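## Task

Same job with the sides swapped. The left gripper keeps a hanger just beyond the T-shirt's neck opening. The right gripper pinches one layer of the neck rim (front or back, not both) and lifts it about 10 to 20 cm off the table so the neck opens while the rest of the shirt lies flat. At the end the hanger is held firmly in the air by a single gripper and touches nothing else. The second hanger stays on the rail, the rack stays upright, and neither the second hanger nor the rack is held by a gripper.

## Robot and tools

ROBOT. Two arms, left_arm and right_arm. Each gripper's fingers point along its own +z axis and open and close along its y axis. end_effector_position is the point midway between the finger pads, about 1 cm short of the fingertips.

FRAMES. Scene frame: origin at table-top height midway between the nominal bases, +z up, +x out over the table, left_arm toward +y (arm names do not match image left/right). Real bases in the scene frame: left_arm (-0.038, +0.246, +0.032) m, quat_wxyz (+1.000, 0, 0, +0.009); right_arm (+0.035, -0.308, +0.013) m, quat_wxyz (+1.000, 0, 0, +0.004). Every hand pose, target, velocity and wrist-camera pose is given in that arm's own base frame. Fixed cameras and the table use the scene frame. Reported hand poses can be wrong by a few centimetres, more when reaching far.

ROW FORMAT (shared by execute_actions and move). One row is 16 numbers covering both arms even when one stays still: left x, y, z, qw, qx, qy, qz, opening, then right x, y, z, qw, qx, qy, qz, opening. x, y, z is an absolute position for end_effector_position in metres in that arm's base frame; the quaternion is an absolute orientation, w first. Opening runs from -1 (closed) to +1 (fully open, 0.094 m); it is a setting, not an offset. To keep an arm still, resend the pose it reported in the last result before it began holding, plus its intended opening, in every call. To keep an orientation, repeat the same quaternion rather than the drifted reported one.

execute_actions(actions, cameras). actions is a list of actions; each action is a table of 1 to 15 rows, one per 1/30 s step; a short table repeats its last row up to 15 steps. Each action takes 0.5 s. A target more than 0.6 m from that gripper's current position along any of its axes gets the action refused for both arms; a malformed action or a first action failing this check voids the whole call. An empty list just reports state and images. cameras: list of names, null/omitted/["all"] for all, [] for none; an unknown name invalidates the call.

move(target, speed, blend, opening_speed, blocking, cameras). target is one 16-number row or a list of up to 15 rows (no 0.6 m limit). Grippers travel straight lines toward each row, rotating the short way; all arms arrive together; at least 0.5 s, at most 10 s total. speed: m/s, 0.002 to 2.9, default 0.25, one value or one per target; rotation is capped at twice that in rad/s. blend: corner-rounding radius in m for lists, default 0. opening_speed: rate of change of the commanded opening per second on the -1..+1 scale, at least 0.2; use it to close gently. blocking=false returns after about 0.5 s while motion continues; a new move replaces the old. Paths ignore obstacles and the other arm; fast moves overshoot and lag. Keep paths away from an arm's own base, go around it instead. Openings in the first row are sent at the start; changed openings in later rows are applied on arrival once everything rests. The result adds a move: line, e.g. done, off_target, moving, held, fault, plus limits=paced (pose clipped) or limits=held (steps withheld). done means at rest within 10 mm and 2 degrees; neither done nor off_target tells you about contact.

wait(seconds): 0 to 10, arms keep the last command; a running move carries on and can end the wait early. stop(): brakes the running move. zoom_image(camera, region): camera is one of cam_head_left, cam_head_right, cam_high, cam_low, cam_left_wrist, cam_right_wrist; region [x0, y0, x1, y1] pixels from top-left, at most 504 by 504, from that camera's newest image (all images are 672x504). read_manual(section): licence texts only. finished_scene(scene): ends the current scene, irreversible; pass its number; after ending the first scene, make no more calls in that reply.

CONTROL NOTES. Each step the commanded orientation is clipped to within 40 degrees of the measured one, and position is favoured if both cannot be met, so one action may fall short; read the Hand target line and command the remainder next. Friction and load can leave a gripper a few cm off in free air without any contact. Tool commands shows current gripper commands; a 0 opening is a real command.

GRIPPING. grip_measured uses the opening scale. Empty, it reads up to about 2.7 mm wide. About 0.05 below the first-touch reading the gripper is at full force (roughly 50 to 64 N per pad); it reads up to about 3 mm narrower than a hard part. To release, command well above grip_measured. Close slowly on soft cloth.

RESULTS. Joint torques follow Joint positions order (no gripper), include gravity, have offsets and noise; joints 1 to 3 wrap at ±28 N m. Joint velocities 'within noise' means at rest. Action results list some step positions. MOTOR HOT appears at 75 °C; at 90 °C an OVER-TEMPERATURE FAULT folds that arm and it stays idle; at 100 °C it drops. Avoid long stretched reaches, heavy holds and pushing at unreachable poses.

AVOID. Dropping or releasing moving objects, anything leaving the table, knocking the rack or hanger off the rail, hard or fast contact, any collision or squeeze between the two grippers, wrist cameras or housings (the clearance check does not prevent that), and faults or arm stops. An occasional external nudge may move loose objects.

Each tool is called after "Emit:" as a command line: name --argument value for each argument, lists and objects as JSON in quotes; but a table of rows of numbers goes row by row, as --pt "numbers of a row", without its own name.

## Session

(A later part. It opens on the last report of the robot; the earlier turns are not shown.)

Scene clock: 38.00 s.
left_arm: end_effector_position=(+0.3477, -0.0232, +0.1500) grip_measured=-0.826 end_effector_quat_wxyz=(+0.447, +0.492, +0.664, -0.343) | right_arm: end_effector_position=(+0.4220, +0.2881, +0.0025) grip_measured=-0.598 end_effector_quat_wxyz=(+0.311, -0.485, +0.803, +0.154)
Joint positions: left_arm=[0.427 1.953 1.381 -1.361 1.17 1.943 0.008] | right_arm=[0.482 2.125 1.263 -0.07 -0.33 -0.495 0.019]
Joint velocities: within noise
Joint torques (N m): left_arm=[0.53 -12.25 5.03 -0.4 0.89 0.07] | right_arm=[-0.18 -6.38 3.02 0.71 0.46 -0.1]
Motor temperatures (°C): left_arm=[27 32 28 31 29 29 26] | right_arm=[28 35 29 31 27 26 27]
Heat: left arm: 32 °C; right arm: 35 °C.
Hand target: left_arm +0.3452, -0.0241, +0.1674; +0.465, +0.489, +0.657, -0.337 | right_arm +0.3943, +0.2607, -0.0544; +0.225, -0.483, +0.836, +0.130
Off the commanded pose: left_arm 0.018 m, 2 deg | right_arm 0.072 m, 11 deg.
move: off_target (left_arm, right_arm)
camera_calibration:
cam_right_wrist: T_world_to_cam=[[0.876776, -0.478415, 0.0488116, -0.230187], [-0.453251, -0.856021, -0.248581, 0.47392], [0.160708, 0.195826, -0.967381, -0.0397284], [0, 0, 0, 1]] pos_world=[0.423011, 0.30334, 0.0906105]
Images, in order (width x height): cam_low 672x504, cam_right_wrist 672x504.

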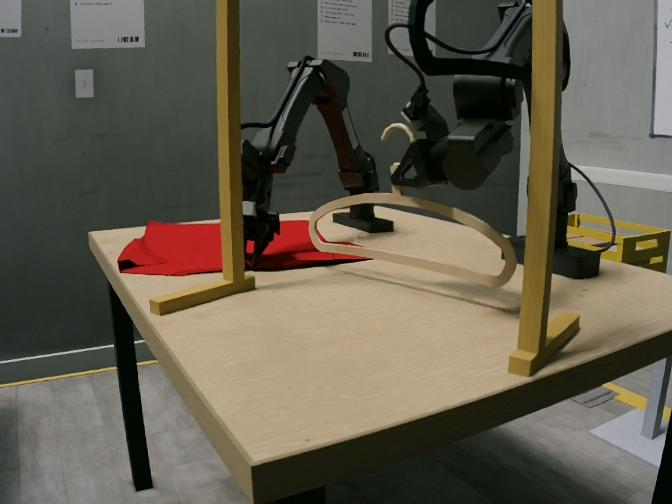

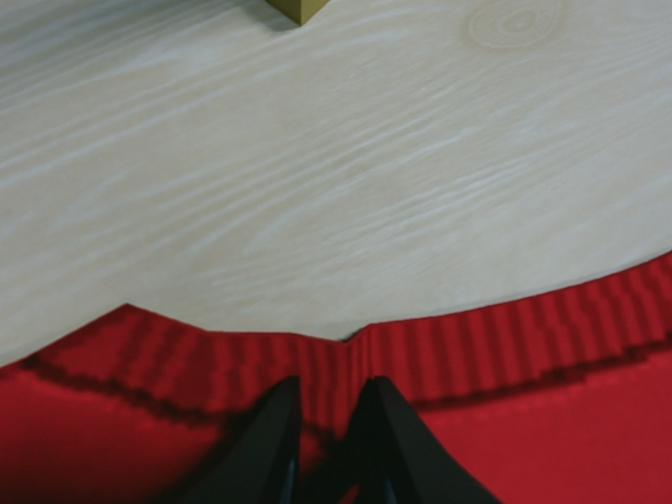

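Emit:
zoom_image --camera "cam_right_wrist" --region '[260, 290, 440, 450]'

Emit:
move --target '[0.345,-0.024,0.168,0.465,0.489,0.657,-0.337,-1,0.398,0.262,-0.060,0.224,-0.48,0.837,0.129,-1]' --opening_speed 0.5 --cameras '["cam_right_wrist","cam_low"]'

Emit:
zoom_image --camera "cam_right_wrist" --region '[240, 290, 440, 450]'

Emit:
zoom_image --camera "cam_low" --region '[200, 200, 330, 280]'

Scaled by 2.800 from the camera's 672x504 image, which has a finer 960x720 frame.

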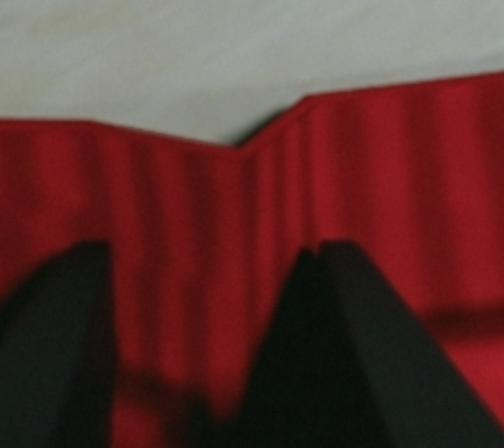

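Scene clock: 39.20 s.
left_arm: end_effector_position=(+0.3477, -0.0232, +0.1500) grip_measured=-0.826 end_effector_quat_wxyz=(+0.447, +0.492, +0.664, -0.343) | right_arm: end_effector_position=(+0.4245, +0.2864, +0.0025) grip_measured=-0.946 end_effector_quat_wxyz=(+0.313, -0.485, +0.803, +0.146)
Joint positions: left_arm=[0.427 1.953 1.381 -1.361 1.17 1.943 0.008] | right_arm=[0.482 2.125 1.263 -0.065 -0.315 -0.498 0.003]
Joint velocities: within noise
Joint torques (N m): left_arm=[0.58 -12.21 4.98 -0.38 0.9 0.08] | right_arm=[-0.17 -6.34 3.1 0.67 0.32 -0.04]
Motor temperatures (°C): left_arm=[27 32 28 31 29 29 26] | right_arm=[28 35 29 31 27 26 27]
Heat: left arm: 32 °C; right arm: 35 °C.
Hand target: left_arm +0.3452, -0.0241, +0.1674; +0.465, +0.489, +0.657, -0.337 | right_arm +0.3946, +0.2608, -0.0544; +0.225, -0.482, +0.837, +0.129
Off the commanded pose: left_arm 0.018 m, 2 deg | right_arm 0.072 m, 11 deg.
move: off_target (left_arm, right_arm)
camera_calibration:
cam_right_wrist: T_world_to_cam=[[0.872726, -0.484042, 0.0636617, -0.229924], [-0.456487, -0.855288, -0.245156, 0.47482], [0.173115, 0.184893, -0.967391, -0.0420126], [0, 0, 0, 1]] pos_world=[0.424683, 0.302583, 0.0903999]
Images, in order (width x height): cam_low 672x504, cam_right_wrist 672x504.

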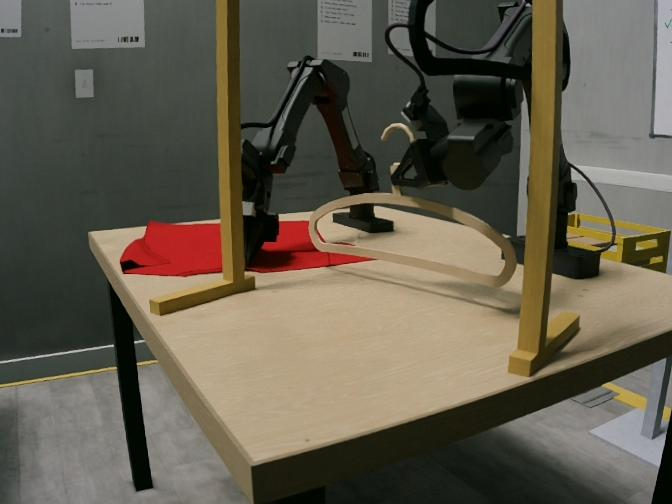

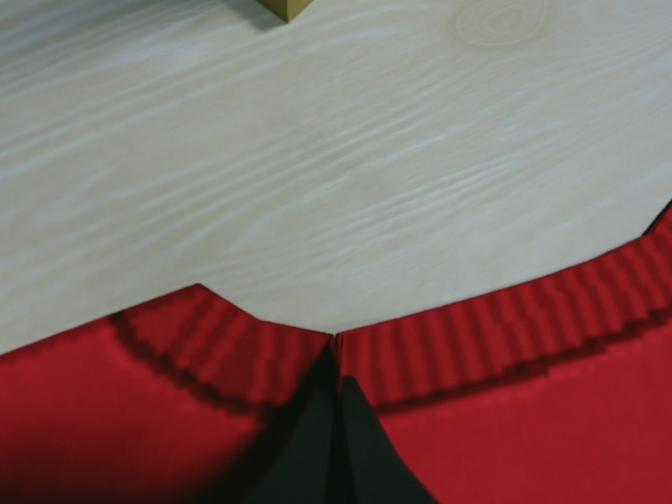

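Scaled by 2.520 from the camera's 672x504 image, which has a finer 960x720 frame.

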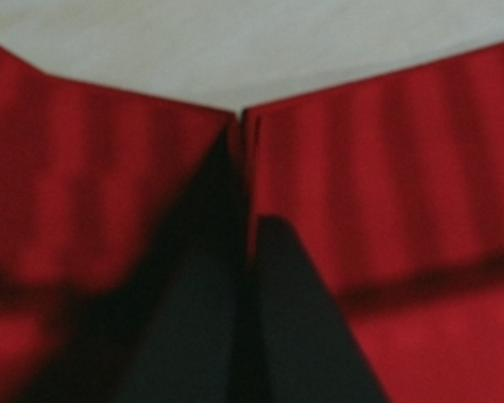

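Scaled by 3.877 from the camera's 672x504 image, which has a finer 960x720 frame.

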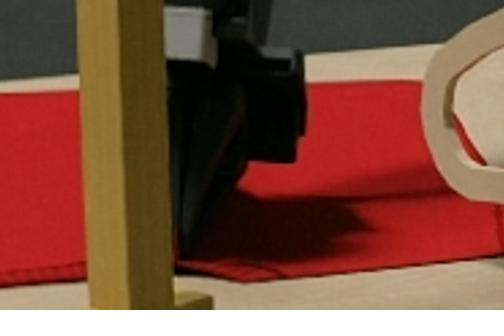

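Emit:
move --pt "0.345 -0.024 0.168 0.465 0.489 0.657 -0.337 -1 0.424 0.284 0.03 0.224 -0.48 0.837 0.129 -1" --pt "0.345 -0.024 0.168 0.465 0.489 0.657 -0.337 -1 0.424 0.270 0.07 0.224 -0.48 0.837 0.129 -1" --speed 0.06

Emit:
zoom_image --camera "cam_low" --region '[120, 180, 380, 290]'

Emit:
zoom_image --camera "cam_high" --region '[280, 200, 520, 350]'

Scene clock: 42.23 s.
left_arm: end_effector_position=(+0.3477, -0.0232, +0.1499) grip_measured=-0.826 end_effector_quat_wxyz=(+0.447, +0.492, +0.664, -0.343) | right_arm: end_effector_position=(+0.4147, +0.2676, +0.0382) grip_measured=-0.947 end_effector_quat_wxyz=(+0.194, -0.480, +0.846, +0.128)
Joint positions: left_arm=[0.427 1.953 1.381 -1.361 1.169 1.943 0.008] | right_arm=[0.474 2.125 1.567 -0.623 -0.268 -0.505 0.002]
Joint velocities: within noise
Joint torques (N m): left_arm=[0.57 -12.11 4.89 -0.39 0.89 0.07] | right_arm=[-0.44 -17.36 8.13 0.98 -0.18 -0.07]
Motor temperatures (°C): left_arm=[27 32 28 31 29 29 26] | right_arm=[28 36 29 31 27 26 27]
Heat: left arm: 32 °C; right arm: 36 °C.
Hand target: left_arm +0.3452, -0.0241, +0.1673; +0.465, +0.489, +0.657, -0.337 | right_arm +0.4233, +0.2698, +0.0694; +0.224, -0.481, +0.838, +0.129
Off the commanded pose: left_arm 0.018 m, 2 deg | right_arm 0.033 m, 4 deg.
move: off_target (left_arm, right_arm)
camera_calibration:
cam_left_wrist: T_world_to_cam=[[-0.958647, -0.284575, 0.00355262, 0.326793], [-0.207286, 0.689623, -0.693867, 0.229409], [0.195007, -0.66591, -0.720094, 0.1115], [0, 0, 0, 1]] pos_world=[0.339089, 0.00904043, 0.238308]
cam_right_wrist: T_world_to_cam=[[0.862607, -0.50449, -0.0374091, -0.219171], [-0.505224, -0.862889, -0.0131243, 0.476312], [-0.0256588, 0.0302211, -0.999214, 0.122741], [0, 0, 0, 1]] pos_world=[0.432852, 0.296726, 0.120697]

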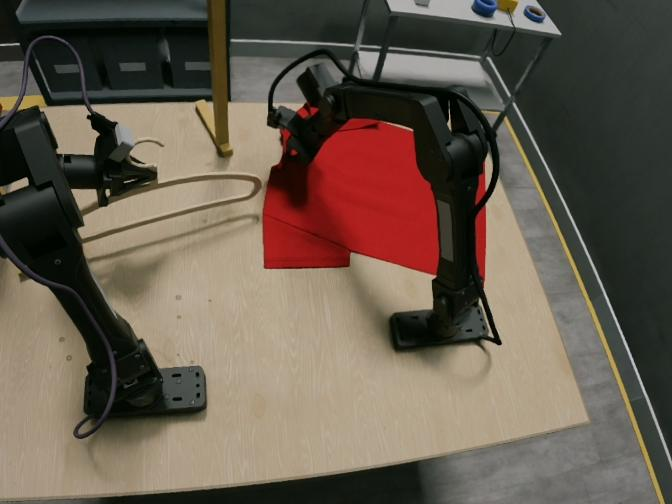

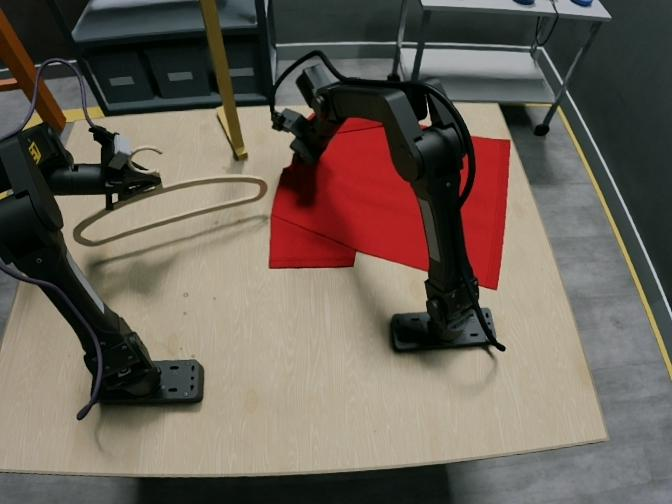

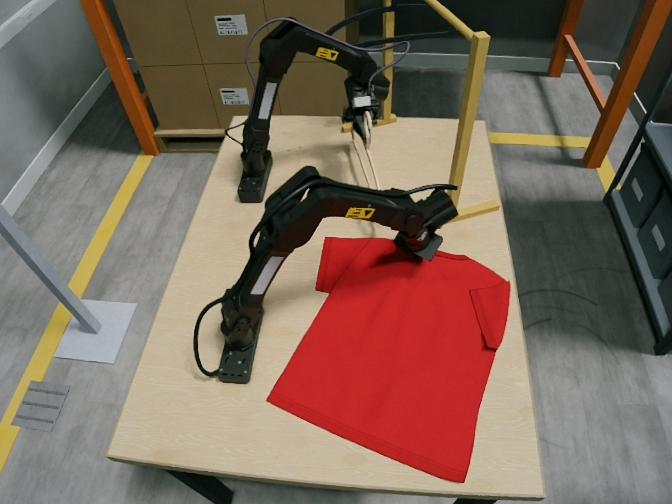

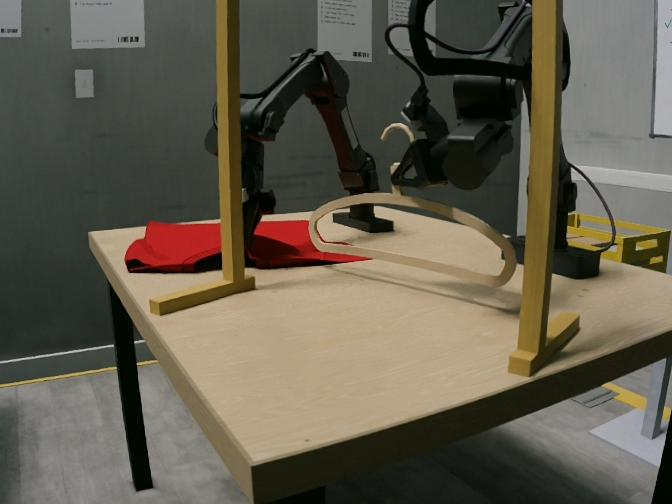

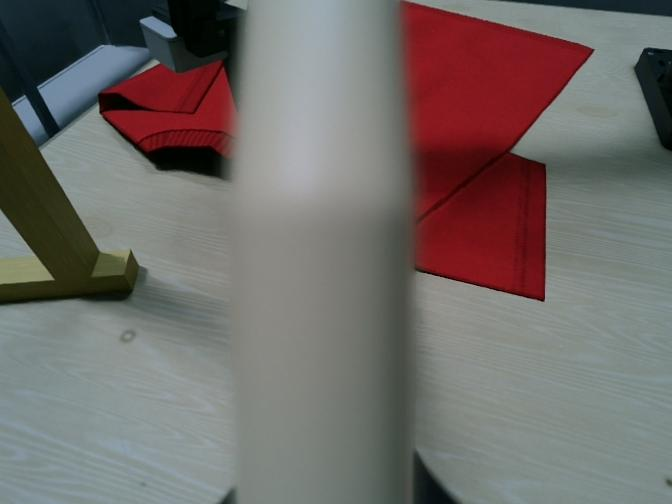

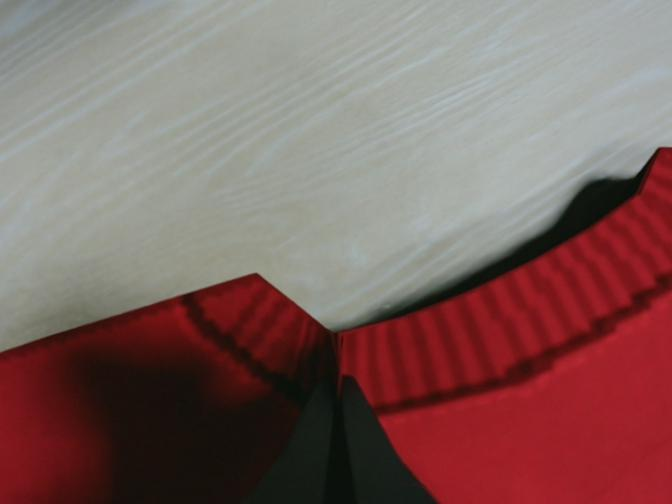

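Scaled by 1.938 from the camera's 672x504 image, which has a finer 960x720 frame.

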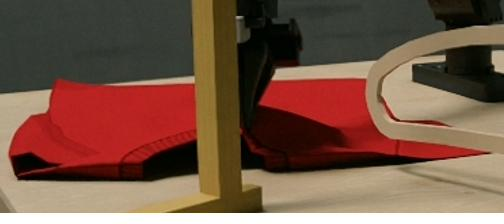

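Scaled by 2.100 from the camera's 672x504 image, which has a finer 960x720 frame.

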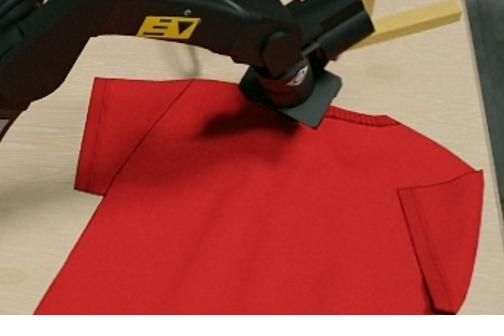

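Emit:
move --pt "0.345 -0.024 0.168 0.465 0.489 0.657 -0.337 -1 0.420 0.235 0.15 0.224 -0.48 0.837 0.129 -1" --speed 0.08

Emit:
zoom_image --camera "cam_low" --region '[120, 180, 380, 290]'

Emit:
zoom_image --camera "cam_right_wrist" --region '[240, 190, 672, 504]'

Scene clock: 44.17 s.
left_arm: end_effector_position=(+0.3477, -0.0232, +0.1499) grip_measured=-0.826 end_effector_quat_wxyz=(+0.447, +0.492, +0.664, -0.343) | right_arm: end_effector_position=(+0.4166, +0.2329, +0.1187) grip_measured=-0.948 end_effector_quat_wxyz=(+0.193, -0.479, +0.848, +0.124)
Joint positions: left_arm=[0.427 1.953 1.381 -1.361 1.169 1.943 0.008] | right_arm=[0.401 2.021 1.739 -0.92 -0.286 -0.574 0.002]
Joint velocities: within noise
Joint torques (N m): left_arm=[0.62 -12.21 4.98 -0.41 0.86 0.07] | right_arm=[-0.42 -16.47 8.31 0.95 -0.33 -0.07]
Motor temperatures (°C): left_arm=[27 32 28 31 29 29 26] | right_arm=[28 36 29 31 27 26 27]
Heat: left arm: 32 °C; right arm: 36 °C.
Hand target: left_arm +0.3452, -0.0241, +0.1673; +0.465, +0.489, +0.657, -0.337 | right_arm +0.4194, +0.2348, +0.1495; +0.224, -0.481, +0.838, +0.129
Off the commanded pose: left_arm 0.018 m, 2 deg | right_arm 0.032 m, 4 deg.
move: off_target (left_arm, right_arm)
camera_calibration:
cam_left_wrist: T_world_to_cam=[[-0.958647, -0.284575, 0.00355262, 0.326793], [-0.207286, 0.689623, -0.693867, 0.229409], [0.195007, -0.66591, -0.720094, 0.1115], [0, 0, 0, 1]] pos_world=[0.339089, 0.00904043, 0.238308]
cam_right_wrist: T_world_to_cam=[[0.860155, -0.509033, -0.0319265, -0.233967], [-0.509478, -0.860453, -0.00725028, 0.448954], [-0.0237806, 0.0225022, -0.999464, 0.205318], [0, 0, 0, 1]] pos_world=[0.434863, 0.262587, 0.200994]

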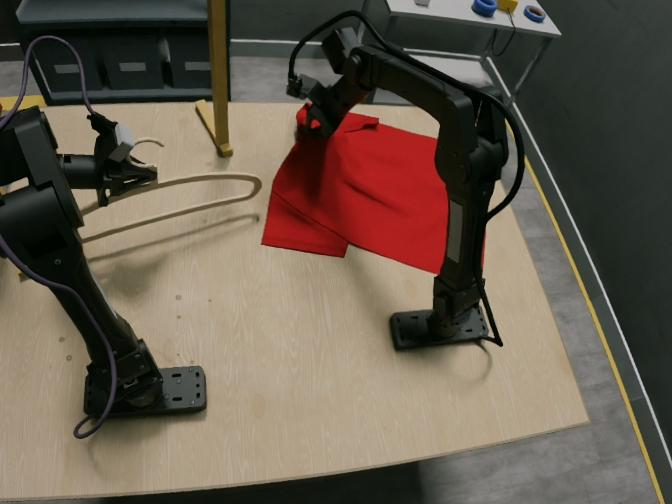

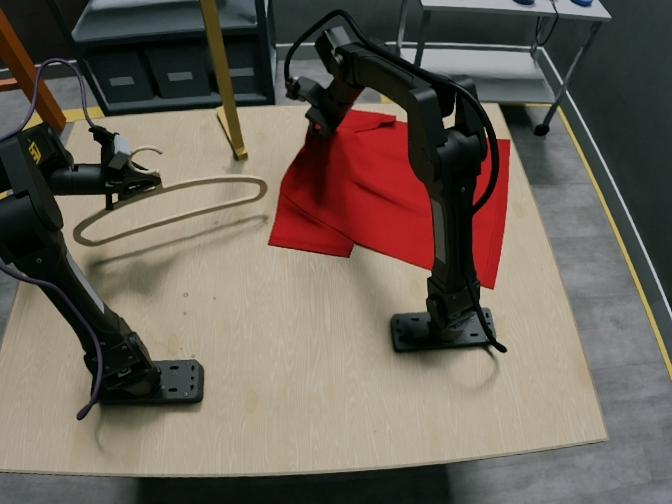

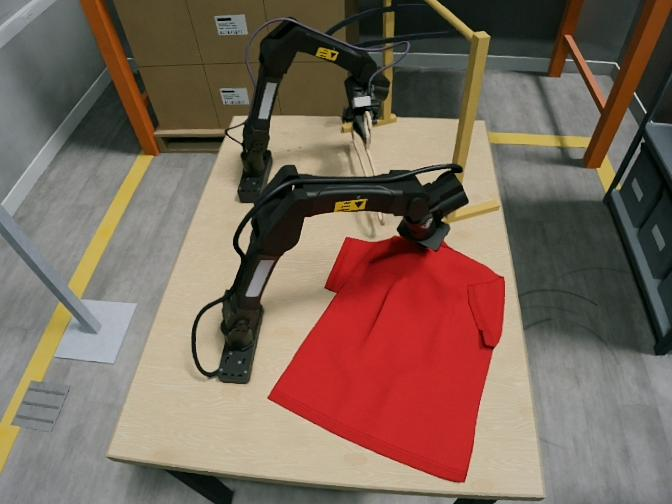

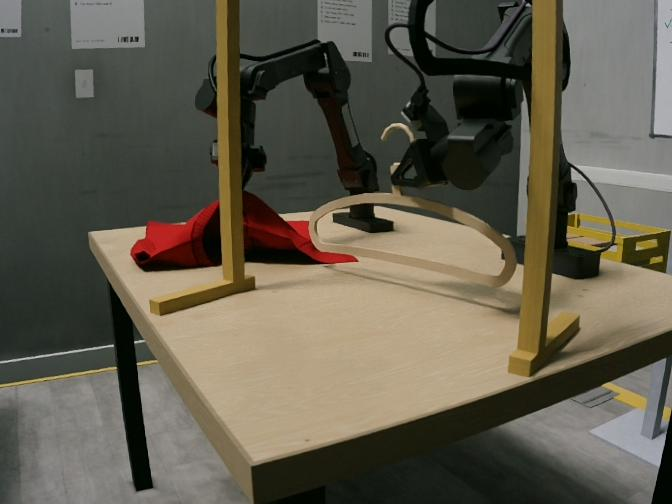

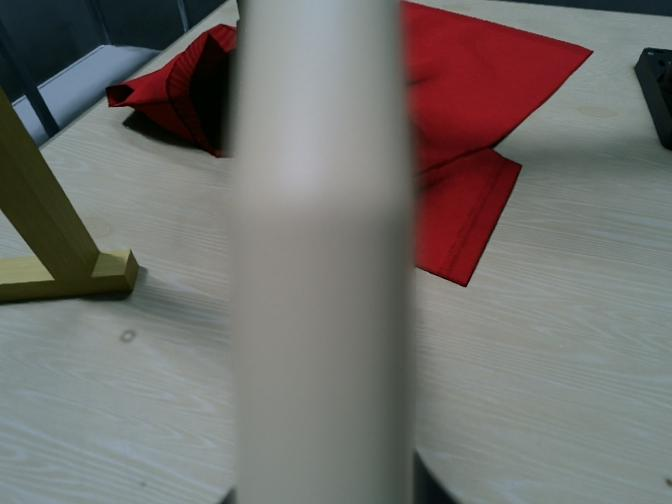

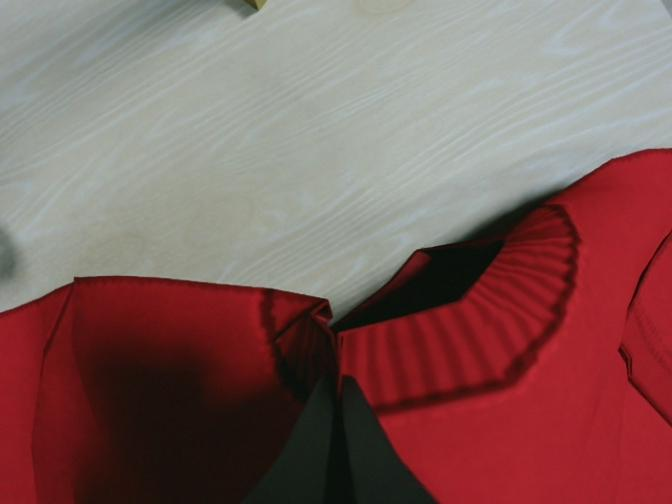

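Scaled by 1.938 from the camera's 672x504 image, which has a finer 960x720 frame.

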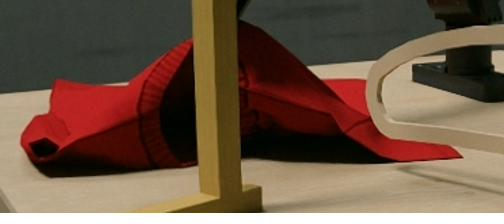

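Scaled by 1.167 from the camera's 672x504 image, which has a finer 960x720 frame.

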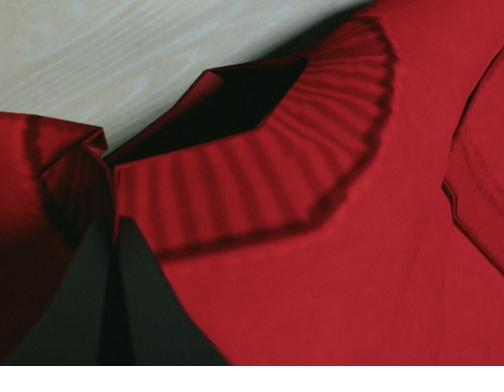

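Emit:
zoom_image --camera "cam_right_wrist" --region '[260, 230, 480, 400]'

Emit:
zoom_image --camera "cam_low" --region '[180, 170, 300, 280]'

Emit:
zoom_image --camera "cam_head_left" --region '[260, 80, 360, 200]'

Emit:
zoom_image --camera "cam_left_wrist" --region '[90, 0, 250, 180]'

Scaled by 2.291 from the camera's 672x504 image, which has a finer 960x720 frame.

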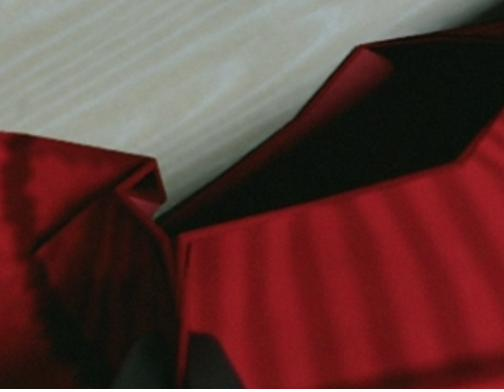

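Scaled by 4.200 from the camera's 672x504 image, which has a finer 960x720 frame.

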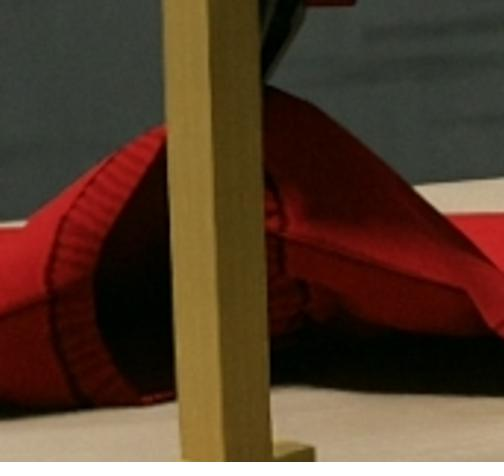

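Scaled by 4.200 from the camera's 672x504 image, which has a finer 960x720 frame.

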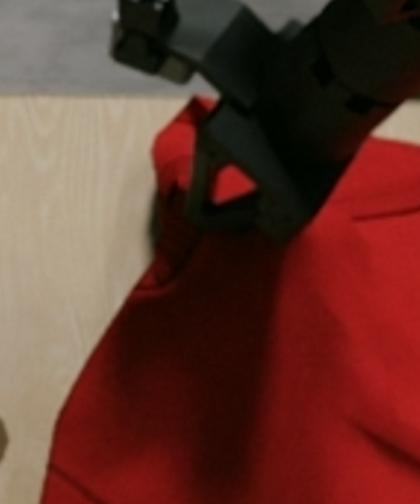

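Scaled by 2.800 from the camera's 672x504 image, which has a finer 960x720 frame.

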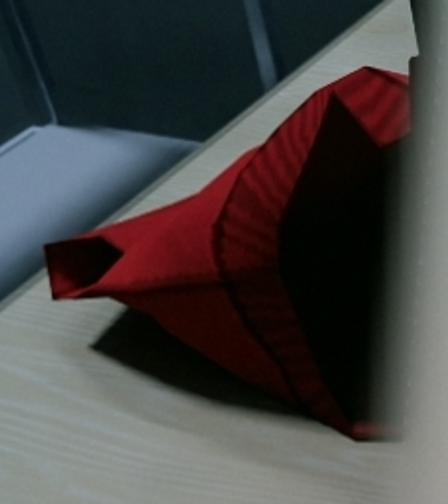

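Emit:
finished_scene --scene 2

The scene is finished: the task was done.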